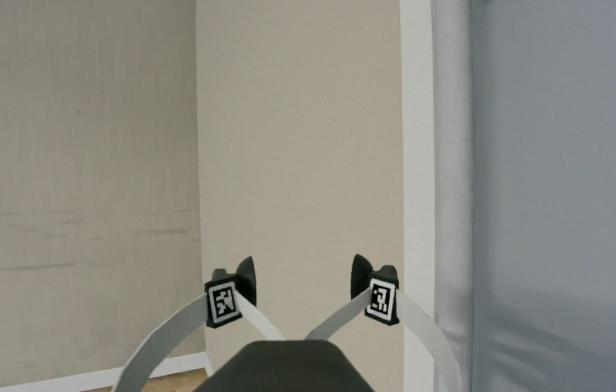

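Emit:
move --r2 '{"base":{"strafe_m":-0.125,"translate_m":0.11},"pace":"slow","contact_limits":{"translate_m":0.2}}' --blocking false --cameras '[]'

Emit:
wait --seconds 4 --cameras '["r2_wrist_camera"]'

Scene clock: 222.50 s.
earlier move: r2 done
move: r2 moving
r1: as last shown
r1.lidar_m: 2.34 1.02 0.78 0.75 0.82 0.78 0.76 0.86 1.20 2.02 2.11 3.13
r1.motor_effort: lift_m=+20(20) arm_m=-4(4) wheel_0=-2(3) wheel_1=-2(2) wheel_2=-1(1)
r1.servo_current: wrist_yaw_rad=52(52) wrist_pitch_rad=46(52) wrist_roll_rad=39(78) gripper_m=46(46)
r1.wrist_depth_mm: - 135 - - - - - / - 123 135 - - - - / - 121 192 - - - - / 110 136 194 - - - - / 137 - - - - - - / 216 - 190 - 187 - - / 759 759 759 143 732 723 750
r2.base_odometry: x=-3.832 y=-0.888 heading=-1.791
r2.turned_by_wheels: -0.001
r2.turned_by_imu: +0.000
r2.base_tilt: forward=-0.6 right=+0.1
r2.lidar_m: 0.88 2.47 2.62 1.96 1.71 3.08 2.34 1.92 0.81 0.59 0.55 0.61
r2.base_status: translate_m moving; strafe_m moving
r2.joint_positions: lift_m=+0.860 arm_m=+0.150 wrist_yaw_rad=-0.002 wrist_pitch_rad=+0.001 wrist_roll_rad=+0.000 gripper_m=+0.065
r2.joint_status: all done
r2.measured_speeds: translate_m=+0.032 strafe_m=-0.038 rotate_rad=-0.002 lift_m=+0.000 arm_m=+0.000 wrist_yaw_rad=+0.000 wrist_pitch_rad=+0.000 wrist_roll_rad=+0.000
r2.motor_effort: lift_m=+20(20) arm_m=+5(5) wheel_0=+7(10) wheel_1=-4(5) wheel_2=-9(9)
r2.servo_current: wrist_yaw_rad=52(59) wrist_pitch_rad=39(46) wrist_roll_rad=59(59) gripper_m=46(59)
r2.contact_limits: translate_m 0.2
r2.hand_pose: x=+0.6090 y=-0.0881 z=+1.0377 quat_wxyz=(+1.000, +0.000, +0.001, -0.001) (m; r2's base frame)
r2.wrist_depth_mm: - - - - 452 347 314 / - - - - 442 349 317 / - - - - 449 353 309 / - - - - 452 343 319 / - - - - 449 345 312 / - - 193 - 187 373 324 / - 138 - - 455 345 324
pictures: none
No camera images: "cameras" was empty.

Scene clock: 224.93 s.
earlier move: r2 done
r1.base_odometry: x=+0.000 y=+0.000 heading=+2.400
r1.turned_by_wheels: +0.000
r1.turned_by_imu: +0.000
r1.base_tilt: forward=-1.6 right=+1.3
r1.lidar_m: 2.34 1.01 0.75 0.74 0.82 0.79 0.76 0.84 1.26 2.02 2.15 3.13
r1.base_status: not commanded
r1.joint_positions: lift_m=+0.124 arm_m=+0.000 wrist_yaw_rad=+3.194 wrist_pitch_rad=+0.002 wrist_roll_rad=+0.000 gripper_m=+0.056
r1.joint_status: not commanded
r1.measured_speeds: all 0
r1.motor_effort: lift_m=+20(20) arm_m=-4(4) wheel_0=-2(3) wheel_1=-2(2) wheel_2=-1(1)
r1.servo_current: wrist_yaw_rad=33(65) wrist_pitch_rad=46(52) wrist_roll_rad=52(78) gripper_m=39(46)
r1.hand_pose: x=-0.1216 y=+0.0722 z=+0.3019 quat_wxyz=(-0.026, -0.001, +0.000, +1.000) (m; r1's base frame)
r1.wrist_depth_mm: - 135 - - - - - / - 123 135 - - - - / - 121 191 - - - - / 110 135 194 - - - - / 137 - - - - - - / 216 - 190 - 187 - - / 759 759 741 143 732 732 750
r2.base_odometry: x=-3.967 y=-0.962 heading=-1.791
r2.turned_by_wheels: +0.000
r2.turned_by_imu: +0.001
r2.base_tilt: forward=-0.7 right=+0.1
r2.lidar_m: 0.61 2.11 2.60 3.70 1.89 3.12 2.36 1.44 0.56 0.44 0.41 0.45
r2.base_status: done
r2.joint_positions: lift_m=+0.860 arm_m=+0.150 wrist_yaw_rad=-0.002 wrist_pitch_rad=+0.001 wrist_roll_rad=+0.000 gripper_m=+0.065
r2.joint_status: all done
r2.measured_speeds: all 0
r2.motor_effort: lift_m=+20(20) arm_m=+4(5) wheel_0=+5(10) wheel_1=-4(6) wheel_2=-8(9)
r2.servo_current: wrist_yaw_rad=46(59) wrist_pitch_rad=39(46) wrist_roll_rad=52(59) gripper_m=46(59)
r2.contact_limits: translate_m 0.2
r2.hand_pose: x=+0.6090 y=-0.0881 z=+1.0377 quat_wxyz=(+1.000, +0.000, +0.001, -0.001) (m; r2's base frame)
r2.wrist_depth_mm: - - - 231 272 204 172 / - - - 229 274 205 173 / - 1983 - 229 277 208 174 / - - - 232 279 208 - / - - 1537 233 257 210 176 / - - 190 230 193 211 177 / - 138 - - 260 195 176
wait: 2.43 of 4 s (r2 has come to rest)
pictures: r2_wrist_camera
Images, in order (width x height): r2_wrist_camera 616x392.

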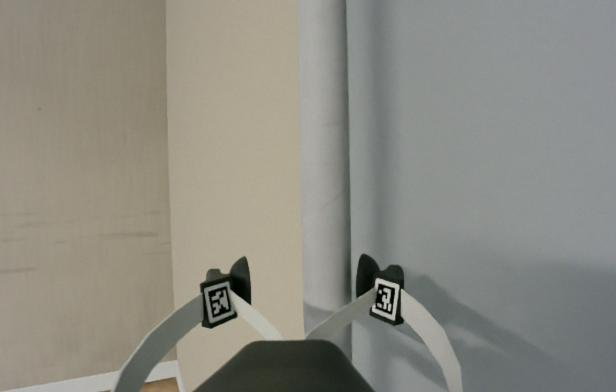

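Emit:
move --r2 '{"base":{"translate_m":0.045,"strafe_m":0.003},"pace":"slow","contact_limits":{"translate_m":0.15}}' --blocking false --cameras '[]'

Emit:
wait --seconds 2 --cameras '["r2_wrist_camera"]'

Emit:
move --r2 '{"joints":{"gripper_m":-0.038}}' --blocking false --cameras '[]'

Emit:
wait --seconds 3 --cameras '["r2_wrist_camera"]'

Scene clock: 236.63 s.
move: r2 moving
r1: as last shown
r1.lidar_m: 2.32 1.00 0.77 0.73 0.80 0.80 0.76 0.84 1.23 2.03 2.17 3.15
r1.motor_effort: lift_m=+20(20) arm_m=-4(4) wheel_0=-3(3) wheel_1=-2(2) wheel_2=-1(1)
r1.servo_current: wrist_yaw_rad=39(65) wrist_pitch_rad=46(46) wrist_roll_rad=52(59) gripper_m=39(46)
r1.wrist_depth_mm: - 135 - - - - - / - 123 135 - - - - / - 121 191 - - - - / 110 136 195 - - - - / 137 - - - - - - / 216 - 190 - 187 - - / 750 768 750 143 732 723 750
r2.base_odometry: x=-3.969 y=-0.974 heading=-1.791
r2.turned_by_wheels: +0.000
r2.turned_by_imu: +0.000
r2.base_tilt: forward=-0.7 right=+0.1
r2.lidar_m: 0.57 2.08 2.57 3.66 1.89 3.14 2.40 1.46 0.59 0.45 0.39 0.46
r2.base_status: translate_m moving; strafe_m moving
r2.joint_positions: lift_m=+0.860 arm_m=+0.150 wrist_yaw_rad=-0.002 wrist_pitch_rad=+0.001 wrist_roll_rad=+0.000 gripper_m=+0.065
r2.joint_status: not commanded
r2.measured_speeds: translate_m=+0.048 strafe_m=+0.003 rotate_rad=-0.001 lift_m=+0.000 arm_m=+0.000 wrist_yaw_rad=+0.000 wrist_pitch_rad=+0.000 wrist_roll_rad=+0.000
r2.motor_effort: lift_m=+20(20) arm_m=+5(5) wheel_0=+6(9) wheel_1=+6(6) wheel_2=-11(11)
r2.servo_current: wrist_yaw_rad=46(52) wrist_pitch_rad=39(46) wrist_roll_rad=46(52) gripper_m=52(59)
r2.contact_limits: translate_m 0.15
r2.hand_pose: x=+0.6090 y=-0.0881 z=+1.0377 quat_wxyz=(+1.000, +0.000, +0.001, -0.001) (m; r2's base frame)
r2.wrist_depth_mm: - - - 218 264 198 - / - - - 217 257 201 169 / - - - 218 259 202 169 / - 1983 - 220 271 204 171 / - - 1464 221 262 204 177 / - - 190 220 193 206 172 / - 138 - - 253 191 -
pictures: none
No camera images: "cameras" was empty.

Scene clock: 237.77 s.
earlier move: r2 done
r1.base_odometry: x=+0.000 y=+0.000 heading=+2.400
r1.turned_by_wheels: +0.000
r1.turned_by_imu: +0.000
r1.base_tilt: forward=-1.6 right=+1.3
r1.lidar_m: 2.35 1.01 0.77 0.73 0.81 0.80 0.77 0.83 1.25 2.03 2.14 3.12
r1.base_status: not commanded
r1.joint_positions: lift_m=+0.124 arm_m=+0.000 wrist_yaw_rad=+3.194 wrist_pitch_rad=+0.002 wrist_roll_rad=+0.000 gripper_m=+0.056
r1.joint_status: not commanded
r1.measured_speeds: all 0
r1.motor_effort: lift_m=+19(20) arm_m=-4(4) wheel_0=-3(3) wheel_1=-2(2) wheel_2=-1(1)
r1.servo_current: wrist_yaw_rad=46(65) wrist_pitch_rad=46(52) wrist_roll_rad=39(65) gripper_m=39(46)
r1.hand_pose: x=-0.1216 y=+0.0722 z=+0.3019 quat_wxyz=(-0.026, -0.001, +0.000, +1.000) (m; r1's base frame)
r1.wrist_depth_mm: - 135 - - - - - / - 123 135 - - - - / - 121 191 - - - - / 110 136 193 - - - - / 136 - - - - - - / 216 - 190 - 187 - - / 759 759 750 143 723 723 741
r2.base_odometry: x=-3.974 y=-1.006 heading=-1.791
r2.turned_by_wheels: +0.000
r2.turned_by_imu: +0.000
r2.base_tilt: forward=-0.7 right=+0.1
r2.lidar_m: 0.58 1.97 2.54 3.64 1.90 3.19 2.39 1.37 0.58 0.43 0.40 0.42
r2.base_status: done
r2.joint_positions: lift_m=+0.860 arm_m=+0.150 wrist_yaw_rad=-0.002 wrist_pitch_rad=+0.001 wrist_roll_rad=+0.000 gripper_m=+0.065
r2.joint_status: not commanded
r2.measured_speeds: all 0
r2.motor_effort: lift_m=+20(20) arm_m=+4(5) wheel_0=+3(9) wheel_1=+6(7) wheel_2=-5(11)
r2.servo_current: wrist_yaw_rad=39(59) wrist_pitch_rad=39(46) wrist_roll_rad=46(59) gripper_m=52(59)
r2.contact_limits: translate_m 0.15
r2.hand_pose: x=+0.6090 y=-0.0881 z=+1.0377 quat_wxyz=(+1.000, +0.000, +0.001, -0.001) (m; r2's base frame)
r2.wrist_depth_mm: - - - 183 243 184 - / - - - 392 235 185 160 / - - - 187 229 194 - / - - - 190 239 188 - / - 1921 - 191 233 189 - / - - 189 186 190 183 - / - 138 - - 235 177 -
wait: 1.13 of 2 s (r2 has come to rest)
pictures: r2_wrist_camera
Images, in order (width x height): r2_wrist_camera 616x392.

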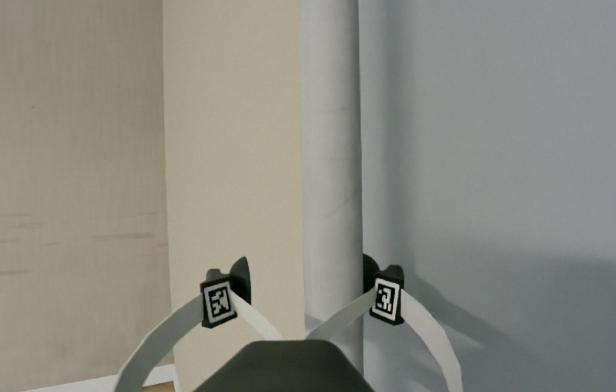

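Scene clock: 238.27 s.
move: r2 moving
r1: as last shown
r1.lidar_m: 2.32 1.01 0.77 0.74 0.80 0.79 0.76 0.86 1.22 2.02 2.13 3.13
r1.motor_effort: lift_m=+20(20) arm_m=-4(4) wheel_0=-2(3) wheel_1=-2(2) wheel_2=-1(1)
r1.servo_current: wrist_yaw_rad=46(52) wrist_pitch_rad=46(46) wrist_roll_rad=33(59) gripper_m=46(46)
r1.wrist_depth_mm: - 135 - - - - - / - 123 135 - - - - / - 121 191 - - - - / 110 135 194 - - - - / 137 - - - - - - / 216 - 190 - 188 - - / 750 750 759 143 732 732 759
r2.base_odometry: x=-3.974 y=-1.006 heading=-1.791
r2.turned_by_wheels: +0.000
r2.turned_by_imu: +0.000
r2.base_tilt: forward=-0.6 right=+0.1
r2.lidar_m: 0.59 2.03 2.56 3.62 1.90 3.19 2.39 1.37 0.58 0.41 0.39 0.44
r2.base_status: not commanded
r2.joint_positions: lift_m=+0.860 arm_m=+0.150 wrist_yaw_rad=-0.002 wrist_pitch_rad=+0.001 wrist_roll_rad=+0.000 gripper_m=+0.046
r2.joint_status: gripper_m moving
r2.measured_speeds: translate_m=+0.001 strafe_m=+0.000 rotate_rad=-0.004 lift_m=+0.000 arm_m=+0.000 wrist_yaw_rad=+0.000 wrist_pitch_rad=+0.000 wrist_roll_rad=+0.000
r2.motor_effort: lift_m=+20(20) arm_m=+4(5) wheel_0=+2(4) wheel_1=+5(6) wheel_2=-5(5)
r2.servo_current: wrist_yaw_rad=52(59) wrist_pitch_rad=39(46) wrist_roll_rad=46(52) gripper_m=156(156)
r2.contact_limits: translate_m 0.15
r2.hand_pose: x=+0.6090 y=-0.0881 z=+1.0377 quat_wxyz=(+1.000, +0.000, +0.001, -0.001) (m; r2's base frame)
r2.wrist_depth_mm: - - - 182 242 182 - / - - - 195 244 183 159 / - - - 185 246 191 - / - - - 187 248 186 - / - - - 188 239 186 - / - - 190 185 194 187 - / - 121 - - 232 175 -
pictures: none
No camera images: "cameras" was empty.

Scene clock: 239.47 s.
earlier move: r2 done
r1.base_odometry: x=+0.000 y=+0.000 heading=+2.400
r1.turned_by_wheels: +0.000
r1.turned_by_imu: +0.000
r1.base_tilt: forward=-1.6 right=+1.3
r1.lidar_m: 2.35 1.03 0.75 0.75 0.80 0.78 0.76 0.84 1.25 2.03 2.15 3.16
r1.base_status: not commanded
r1.joint_positions: lift_m=+0.124 arm_m=+0.000 wrist_yaw_rad=+3.194 wrist_pitch_rad=+0.002 wrist_roll_rad=+0.000 gripper_m=+0.056
r1.joint_status: not commanded
r1.measured_speeds: all 0
r1.motor_effort: lift_m=+19(20) arm_m=-4(4) wheel_0=-3(3) wheel_1=-3(3) wheel_2=-1(1)
r1.servo_current: wrist_yaw_rad=46(65) wrist_pitch_rad=46(52) wrist_roll_rad=52(59) gripper_m=39(46)
r1.hand_pose: x=-0.1216 y=+0.0722 z=+0.3019 quat_wxyz=(-0.026, -0.001, +0.000, +1.000) (m; r1's base frame)
r1.wrist_depth_mm: - 135 - - - - - / - 123 135 - - - - / - 121 192 - - - - / 111 136 194 - - - - / 137 - - - - - - / 216 - 190 - 187 - - / 750 750 759 143 741 715 759
r2.base_odometry: x=-3.974 y=-1.007 heading=-1.792
r2.turned_by_wheels: +0.000
r2.turned_by_imu: -0.041
r2.base_tilt: forward=-0.6 right=+0.1
r2.lidar_m: 0.54 1.73 2.51 3.49 1.91 3.33 2.42 1.57 0.59 0.43 0.39 0.43
r2.base_status: not commanded
r2.joint_positions: lift_m=+0.860 arm_m=+0.150 wrist_yaw_rad=+0.005 wrist_pitch_rad=+0.001 wrist_roll_rad=+0.000 gripper_m=-0.036
r2.joint_status: all done
r2.measured_speeds: translate_m=+0.000 strafe_m=+0.000 rotate_rad=+0.000 lift_m=+0.000 arm_m=+0.000 wrist_yaw_rad=+0.002 wrist_pitch_rad=+0.000 wrist_roll_rad=+0.000
r2.motor_effort: lift_m=+20(20) arm_m=-6(6) wheel_0=-10(15) wheel_1=-5(6) wheel_2=+9(9)
r2.servo_current: wrist_yaw_rad=39(59) wrist_pitch_rad=39(46) wrist_roll_rad=26(52) gripper_m=182(416)
r2.contact_limits: translate_m 0.15
r2.hand_pose: x=+0.6099 y=-0.0859 z=+1.0377 quat_wxyz=(+1.000, +0.000, +0.001, +0.003) (m; r2's base frame)
r2.wrist_depth_mm: - - - 166 206 157 - / - - - 166 208 163 - / - 1921 - 167 212 165 139 / - - - 168 212 160 140 / - - - 168 214 162 - / - - 182 172 180 162 - / - - - - 207 151 -
wait: 1.20 of 3 s (r2 has come to rest)
pictures: r2_wrist_camera
Images, in order (width x height): r2_wrist_camera 616x392.

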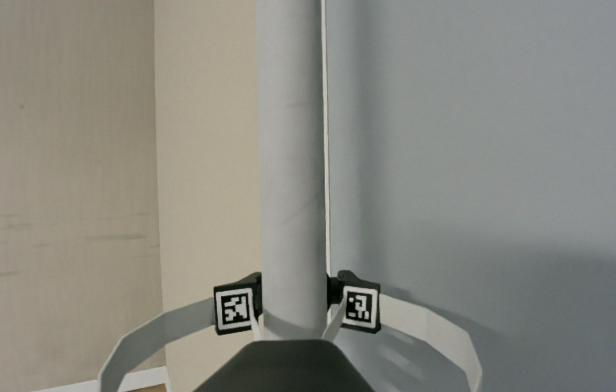

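Emit:
move --r2 '{"base":{"translate_m":-0.09,"strafe_m":0.12},"pace":"slow","contact_limits":{"translate_m":0.7}}' --blocking false --cameras '[]'

Emit:
wait --seconds 5 --cameras '["r2_wrist_camera"]'

Scene clock: 247.17 s.
move: r2 moving
r1: as last shown
r1.lidar_m: 2.36 1.03 0.77 0.74 0.81 0.78 0.76 0.83 1.24 2.03 2.17 3.12
r1.motor_effort: lift_m=+20(20) arm_m=-4(4) wheel_0=-3(3) wheel_1=-3(3) wheel_2=-1(1)
r1.servo_current: wrist_yaw_rad=59(65) wrist_pitch_rad=46(46) wrist_roll_rad=46(59) gripper_m=39(46)
r1.wrist_depth_mm: - 135 - - - - - / - 123 135 - - - - / - 121 191 - - - - / 111 136 195 - - - - / 137 - - - - - - / 216 - 190 - 187 - - / 759 768 750 143 741 723 750
r2.base_odometry: x=-3.963 y=-1.002 heading=-1.790
r2.turned_by_wheels: +0.001
r2.turned_by_imu: -0.089
r2.base_tilt: forward=-0.3 right=+0.2
r2.lidar_m: 0.56 1.32 2.44 3.15 1.88 3.77 2.57 2.37 0.69 0.46 0.43 0.45
r2.base_status: translate_m moving; strafe_m moving
r2.joint_positions: lift_m=+0.860 arm_m=+0.150 wrist_yaw_rad=+0.011 wrist_pitch_rad=+0.001 wrist_roll_rad=+0.000 gripper_m=-0.036
r2.joint_status: not commanded
r2.measured_speeds: translate_m=-0.029 strafe_m=+0.039 rotate_rad=-0.001 lift_m=+0.000 arm_m=+0.000 wrist_yaw_rad=+0.000 wrist_pitch_rad=+0.000 wrist_roll_rad=+0.000
r2.motor_effort: lift_m=+20(20) arm_m=-7(7) wheel_0=-12(13) wheel_1=+4(5) wheel_2=+23(26)
r2.servo_current: wrist_yaw_rad=72(78) wrist_pitch_rad=39(46) wrist_roll_rad=46(52) gripper_m=182(189)
r2.contact_limits: translate_m 0.7
r2.hand_pose: x=+0.6104 y=-0.0843 z=+1.0377 quat_wxyz=(+1.000, +0.000, +0.001, +0.005) (m; r2's base frame)
r2.wrist_depth_mm: - - 430 166 207 160 - / - - 433 167 209 162 - / - - 410 167 211 163 143 / - - 410 168 212 170 145 / - - 421 169 215 165 - / - 1808 182 173 180 166 - / - - - - 208 151 -
pictures: none
No camera images: "cameras" was empty.

Scene clock: 249.43 s.
earlier move: r2 done
r1.base_odometry: x=+0.000 y=+0.000 heading=+2.400
r1.turned_by_wheels: +0.000
r1.turned_by_imu: +0.000
r1.base_tilt: forward=-1.6 right=+1.3
r1.lidar_m: 2.34 1.01 0.77 0.73 0.78 0.78 0.78 0.83 1.23 2.02 2.14 3.12
r1.base_status: not commanded
r1.joint_positions: lift_m=+0.124 arm_m=+0.000 wrist_yaw_rad=+3.194 wrist_pitch_rad=+0.002 wrist_roll_rad=+0.000 gripper_m=+0.056
r1.joint_status: not commanded
r1.measured_speeds: all 0
r1.motor_effort: lift_m=+20(20) arm_m=-4(4) wheel_0=-3(3) wheel_1=-2(3) wheel_2=-1(1)
r1.servo_current: wrist_yaw_rad=52(65) wrist_pitch_rad=39(52) wrist_roll_rad=46(65) gripper_m=39(52)
r1.hand_pose: x=-0.1216 y=+0.0722 z=+0.3019 quat_wxyz=(-0.026, -0.001, +0.000, +1.000) (m; r1's base frame)
r1.wrist_depth_mm: - 135 - - - - - / - 123 135 - - - - / - 121 192 - - - - / 111 136 194 - - - - / 137 - - - - - - / 216 - 190 - 187 - - / 759 741 759 143 732 715 750
r2.base_odometry: x=-3.838 y=-0.946 heading=-1.791
r2.turned_by_wheels: -0.001
r2.turned_by_imu: -0.179
r2.base_tilt: forward=-0.6 right=+0.0
r2.lidar_m: 0.54 1.22 2.30 2.69 1.80 1.72 2.90 2.45 1.23 0.69 0.54 0.53
r2.base_status: done
r2.joint_positions: lift_m=+0.860 arm_m=+0.150 wrist_yaw_rad=+0.010 wrist_pitch_rad=+0.001 wrist_roll_rad=+0.000 gripper_m=-0.036
r2.joint_status: not commanded
r2.measured_speeds: all 0
r2.motor_effort: lift_m=+20(20) arm_m=-9(10) wheel_0=-10(15) wheel_1=-1(9) wheel_2=+14(29)
r2.servo_current: wrist_yaw_rad=59(104) wrist_pitch_rad=33(46) wrist_roll_rad=33(59) gripper_m=130(189)
r2.contact_limits: translate_m 0.7
r2.hand_pose: x=+0.6105 y=-0.0845 z=+1.0377 quat_wxyz=(+1.000, +0.000, +0.001, +0.005) (m; r2's base frame)
r2.wrist_depth_mm: - - 473 162 212 179 - / 1708 - 473 163 214 181 - / 1661 - 466 164 216 187 164 / - - - 167 219 183 165 / - - - 166 219 185 169 / - - 183 167 178 182 167 / - - - - 216 175 -
wait: 2.27 of 5 s (r2 has come to rest)
pictures: r2_wrist_camera
Images, in order (width x height): r2_wrist_camera 616x392.

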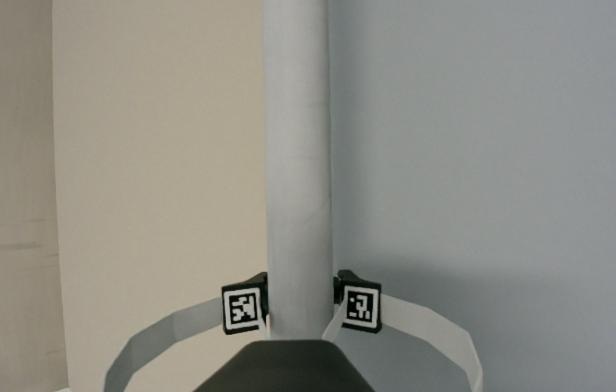

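Emit:
wait --seconds 0 --cameras '["r2_head_camera"]'

Scene clock: 253.70 s.
r1.base_odometry: x=+0.000 y=+0.000 heading=+2.400
r1.turned_by_wheels: +0.000
r1.turned_by_imu: +0.000
r1.base_tilt: forward=-1.6 right=+1.2
r1.lidar_m: 2.34 1.00 0.77 0.75 0.81 0.78 0.77 0.83 1.24 2.02 2.16 3.14
r1.base_status: not commanded
r1.joint_positions: lift_m=+0.124 arm_m=+0.000 wrist_yaw_rad=+3.194 wrist_pitch_rad=+0.002 wrist_roll_rad=+0.000 gripper_m=+0.056
r1.joint_status: not commanded
r1.measured_speeds: all 0
r1.motor_effort: lift_m=+19(20) arm_m=-4(4) wheel_0=-3(3) wheel_1=-2(3) wheel_2=-1(1)
r1.servo_current: wrist_yaw_rad=52(65) wrist_pitch_rad=39(52) wrist_roll_rad=33(65) gripper_m=46(52)
r1.hand_pose: x=-0.1216 y=+0.0722 z=+0.3019 quat_wxyz=(-0.026, -0.001, +0.000, +1.000) (m; r1's base frame)
r1.wrist_depth_mm: - 135 - - - - - / - 123 135 - - - - / - 121 191 - - - - / 111 136 194 - - - - / 137 - - - - - - / 216 - 190 - 188 - - / 750 750 750 143 732 723 750
r2.base_odometry: x=-3.838 y=-0.946 heading=-1.791
r2.turned_by_wheels: +0.000
r2.turned_by_imu: +0.000
r2.base_tilt: forward=-0.6 right=+0.1
r2.lidar_m: 0.54 1.23 2.30 2.66 1.83 1.70 2.85 2.43 1.22 0.70 0.53 0.52
r2.base_status: done
r2.joint_positions: lift_m=+0.860 arm_m=+0.150 wrist_yaw_rad=+0.010 wrist_pitch_rad=+0.001 wrist_roll_rad=+0.000 gripper_m=-0.036
r2.joint_status: not commanded
r2.measured_speeds: all 0
r2.motor_effort: lift_m=+20(20) arm_m=-9(10) wheel_0=-9(15) wheel_1=+0(9) wheel_2=+14(29)
r2.servo_current: wrist_yaw_rad=59(104) wrist_pitch_rad=39(46) wrist_roll_rad=39(59) gripper_m=130(189)
r2.contact_limits: translate_m 0.7
r2.hand_pose: x=+0.6105 y=-0.0845 z=+1.0377 quat_wxyz=(+1.000, +0.000, +0.001, +0.005) (m; r2's base frame)
r2.wrist_depth_mm: - - 473 162 212 179 - / 1661 - 477 163 214 181 - / 1661 - 462 164 216 187 164 / - - - 167 218 185 165 / - - - 167 220 185 168 / - - 182 167 178 182 167 / - - - - 216 174 -
pictures: r2_head_camera
Images, in order (width x height): r2_head_camera 420x560.

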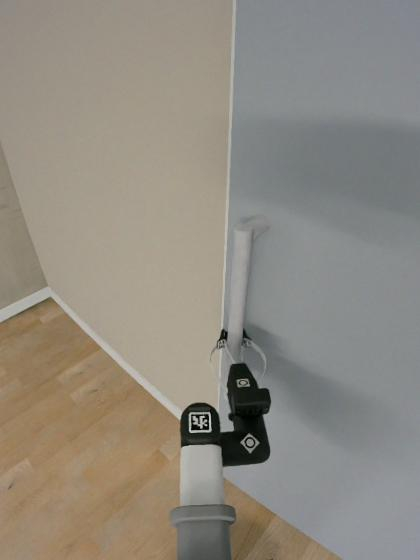

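Emit:
move --r2 '{"base":{"translate_m":-0.15,"strafe_m":0.09},"pace":"slow","contact_limits":{"translate_m":0.7}}' --blocking false --cameras '[]'

Emit:
wait --seconds 5 --cameras '["r2_head_camera","r2_wrist_camera"]'

Scene clock: 260.10 s.
move: r2 moving
r1: as last shown
r1.base_tilt: forward=-1.6 right=+1.3
r1.lidar_m: 2.32 1.02 0.78 0.75 0.81 0.77 0.77 0.85 1.25 2.02 2.16 3.15
r1.motor_effort: lift_m=+20(20) arm_m=-4(4) wheel_0=-3(3) wheel_1=-2(2) wheel_2=-1(1)
r1.servo_current: wrist_yaw_rad=52(59) wrist_pitch_rad=33(52) wrist_roll_rad=52(65) gripper_m=46(46)
r1.wrist_depth_mm: - 135 - - - - - / - 123 135 - - - - / - 121 191 - - - - / 111 135 194 - - - - / 137 - - - - - - / 216 - 190 - 187 - - / 759 768 750 143 741 723 750
r2.base_odometry: x=-3.828 y=-0.935 heading=-1.791
r2.turned_by_wheels: +0.000
r2.turned_by_imu: +0.001
r2.base_tilt: forward=-0.6 right=+0.1
r2.lidar_m: 0.57 1.24 2.30 2.67 1.79 1.72 2.86 2.45 1.25 0.68 0.54 0.54
r2.base_status: translate_m moving; strafe_m moving
r2.joint_positions: lift_m=+0.860 arm_m=+0.150 wrist_yaw_rad=+0.010 wrist_pitch_rad=+0.001 wrist_roll_rad=+0.000 gripper_m=-0.036
r2.joint_status: not commanded
r2.measured_speeds: translate_m=-0.047 strafe_m=+0.029 rotate_rad=+0.002 lift_m=+0.000 arm_m=+0.000 wrist_yaw_rad=+0.000 wrist_pitch_rad=+0.000 wrist_roll_rad=+0.000
r2.motor_effort: lift_m=+20(20) arm_m=-9(9) wheel_0=-12(18) wheel_1=-1(2) wheel_2=+18(19)
r2.servo_current: wrist_yaw_rad=59(78) wrist_pitch_rad=39(46) wrist_roll_rad=46(46) gripper_m=137(137)
r2.contact_limits: translate_m 0.7
r2.hand_pose: x=+0.6105 y=-0.0845 z=+1.0377 quat_wxyz=(+1.000, +0.000, +0.001, +0.005) (m; r2's base frame)
r2.wrist_depth_mm: - - - 162 213 180 - / - - - 163 214 182 - / - - - 165 221 187 165 / - - - 167 219 185 166 / - - - 167 219 185 170 / 1708 - 182 168 178 183 167 / - - - - 217 175 -
pictures: none
No camera images: "cameras" was empty.

Scene clock: 262.50 s.
earlier move: r2 done
r1.base_odometry: x=+0.000 y=+0.000 heading=+2.400
r1.turned_by_wheels: +0.000
r1.turned_by_imu: +0.000
r1.base_tilt: forward=-1.6 right=+1.2
r1.lidar_m: 2.32 1.01 0.76 0.75 0.81 0.79 0.76 0.84 1.22 2.04 2.15 3.17
r1.base_status: not commanded
r1.joint_positions: lift_m=+0.124 arm_m=+0.000 wrist_yaw_rad=+3.194 wrist_pitch_rad=+0.002 wrist_roll_rad=+0.000 gripper_m=+0.056
r1.joint_status: not commanded
r1.measured_speeds: all 0
r1.motor_effort: lift_m=+20(20) arm_m=-4(4) wheel_0=-2(3) wheel_1=-2(2) wheel_2=-1(1)
r1.servo_current: wrist_yaw_rad=59(72) wrist_pitch_rad=46(52) wrist_roll_rad=39(72) gripper_m=39(46)
r1.hand_pose: x=-0.1216 y=+0.0722 z=+0.3019 quat_wxyz=(-0.026, -0.001, +0.000, +1.000) (m; r1's base frame)
r1.wrist_depth_mm: - 135 - - - - - / - 123 135 - - - - / - 121 192 - - - - / 110 136 194 - - - - / 136 - - - - - - / 216 - 190 - 187 - - / 750 759 750 143 732 715 750
r2.base_odometry: x=-3.717 y=-0.819 heading=-1.791
r2.turned_by_wheels: +0.000
r2.turned_by_imu: +0.000
r2.base_tilt: forward=-0.6 right=+0.1
r2.lidar_m: 0.55 1.58 2.33 2.71 1.62 1.55 2.83 2.41 1.56 0.86 0.62 0.58
r2.base_status: done
r2.joint_positions: lift_m=+0.860 arm_m=+0.150 wrist_yaw_rad=+0.010 wrist_pitch_rad=+0.001 wrist_roll_rad=+0.000 gripper_m=-0.036
r2.joint_status: not commanded
r2.measured_speeds: all 0
r2.motor_effort: lift_m=+20(20) arm_m=-9(9) wheel_0=-11(18) wheel_1=+1(2) wheel_2=+13(20)
r2.servo_current: wrist_yaw_rad=65(78) wrist_pitch_rad=39(46) wrist_roll_rad=46(59) gripper_m=130(143)
r2.contact_limits: translate_m 0.7
r2.hand_pose: x=+0.6104 y=-0.0846 z=+1.0377 quat_wxyz=(+1.000, +0.000, +0.001, +0.005) (m; r2's base frame)
r2.wrist_depth_mm: - - - 162 217 192 177 / - - - 163 219 193 178 / - - - 164 220 195 180 / - - - 166 222 200 181 / - - - 167 224 196 181 / - 1661 183 168 178 195 182 / - 145 - - 222 189 183
wait: 2.40 of 5 s (r2 has come to rest)
pictures: r2_head_camera, r2_wrist_camera
Images, in order (width x height): r2_head_camera 420x560, r2_wrist_camera 616x392.

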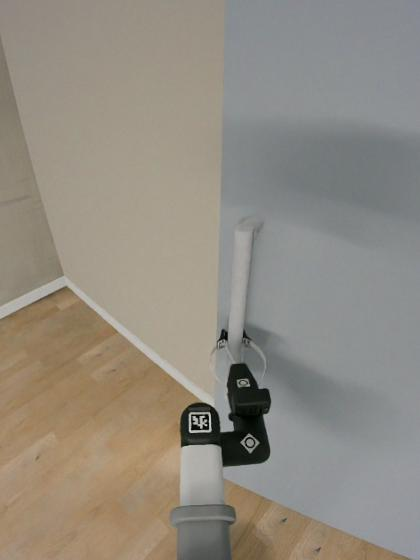

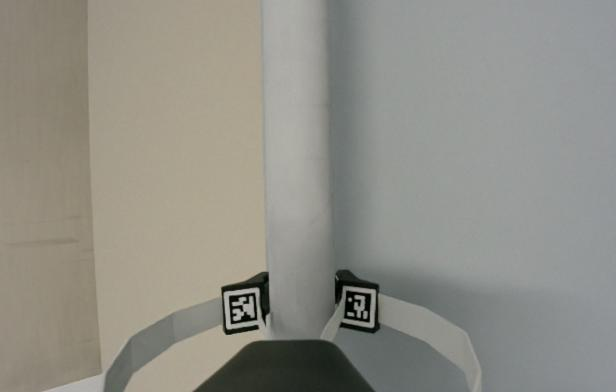

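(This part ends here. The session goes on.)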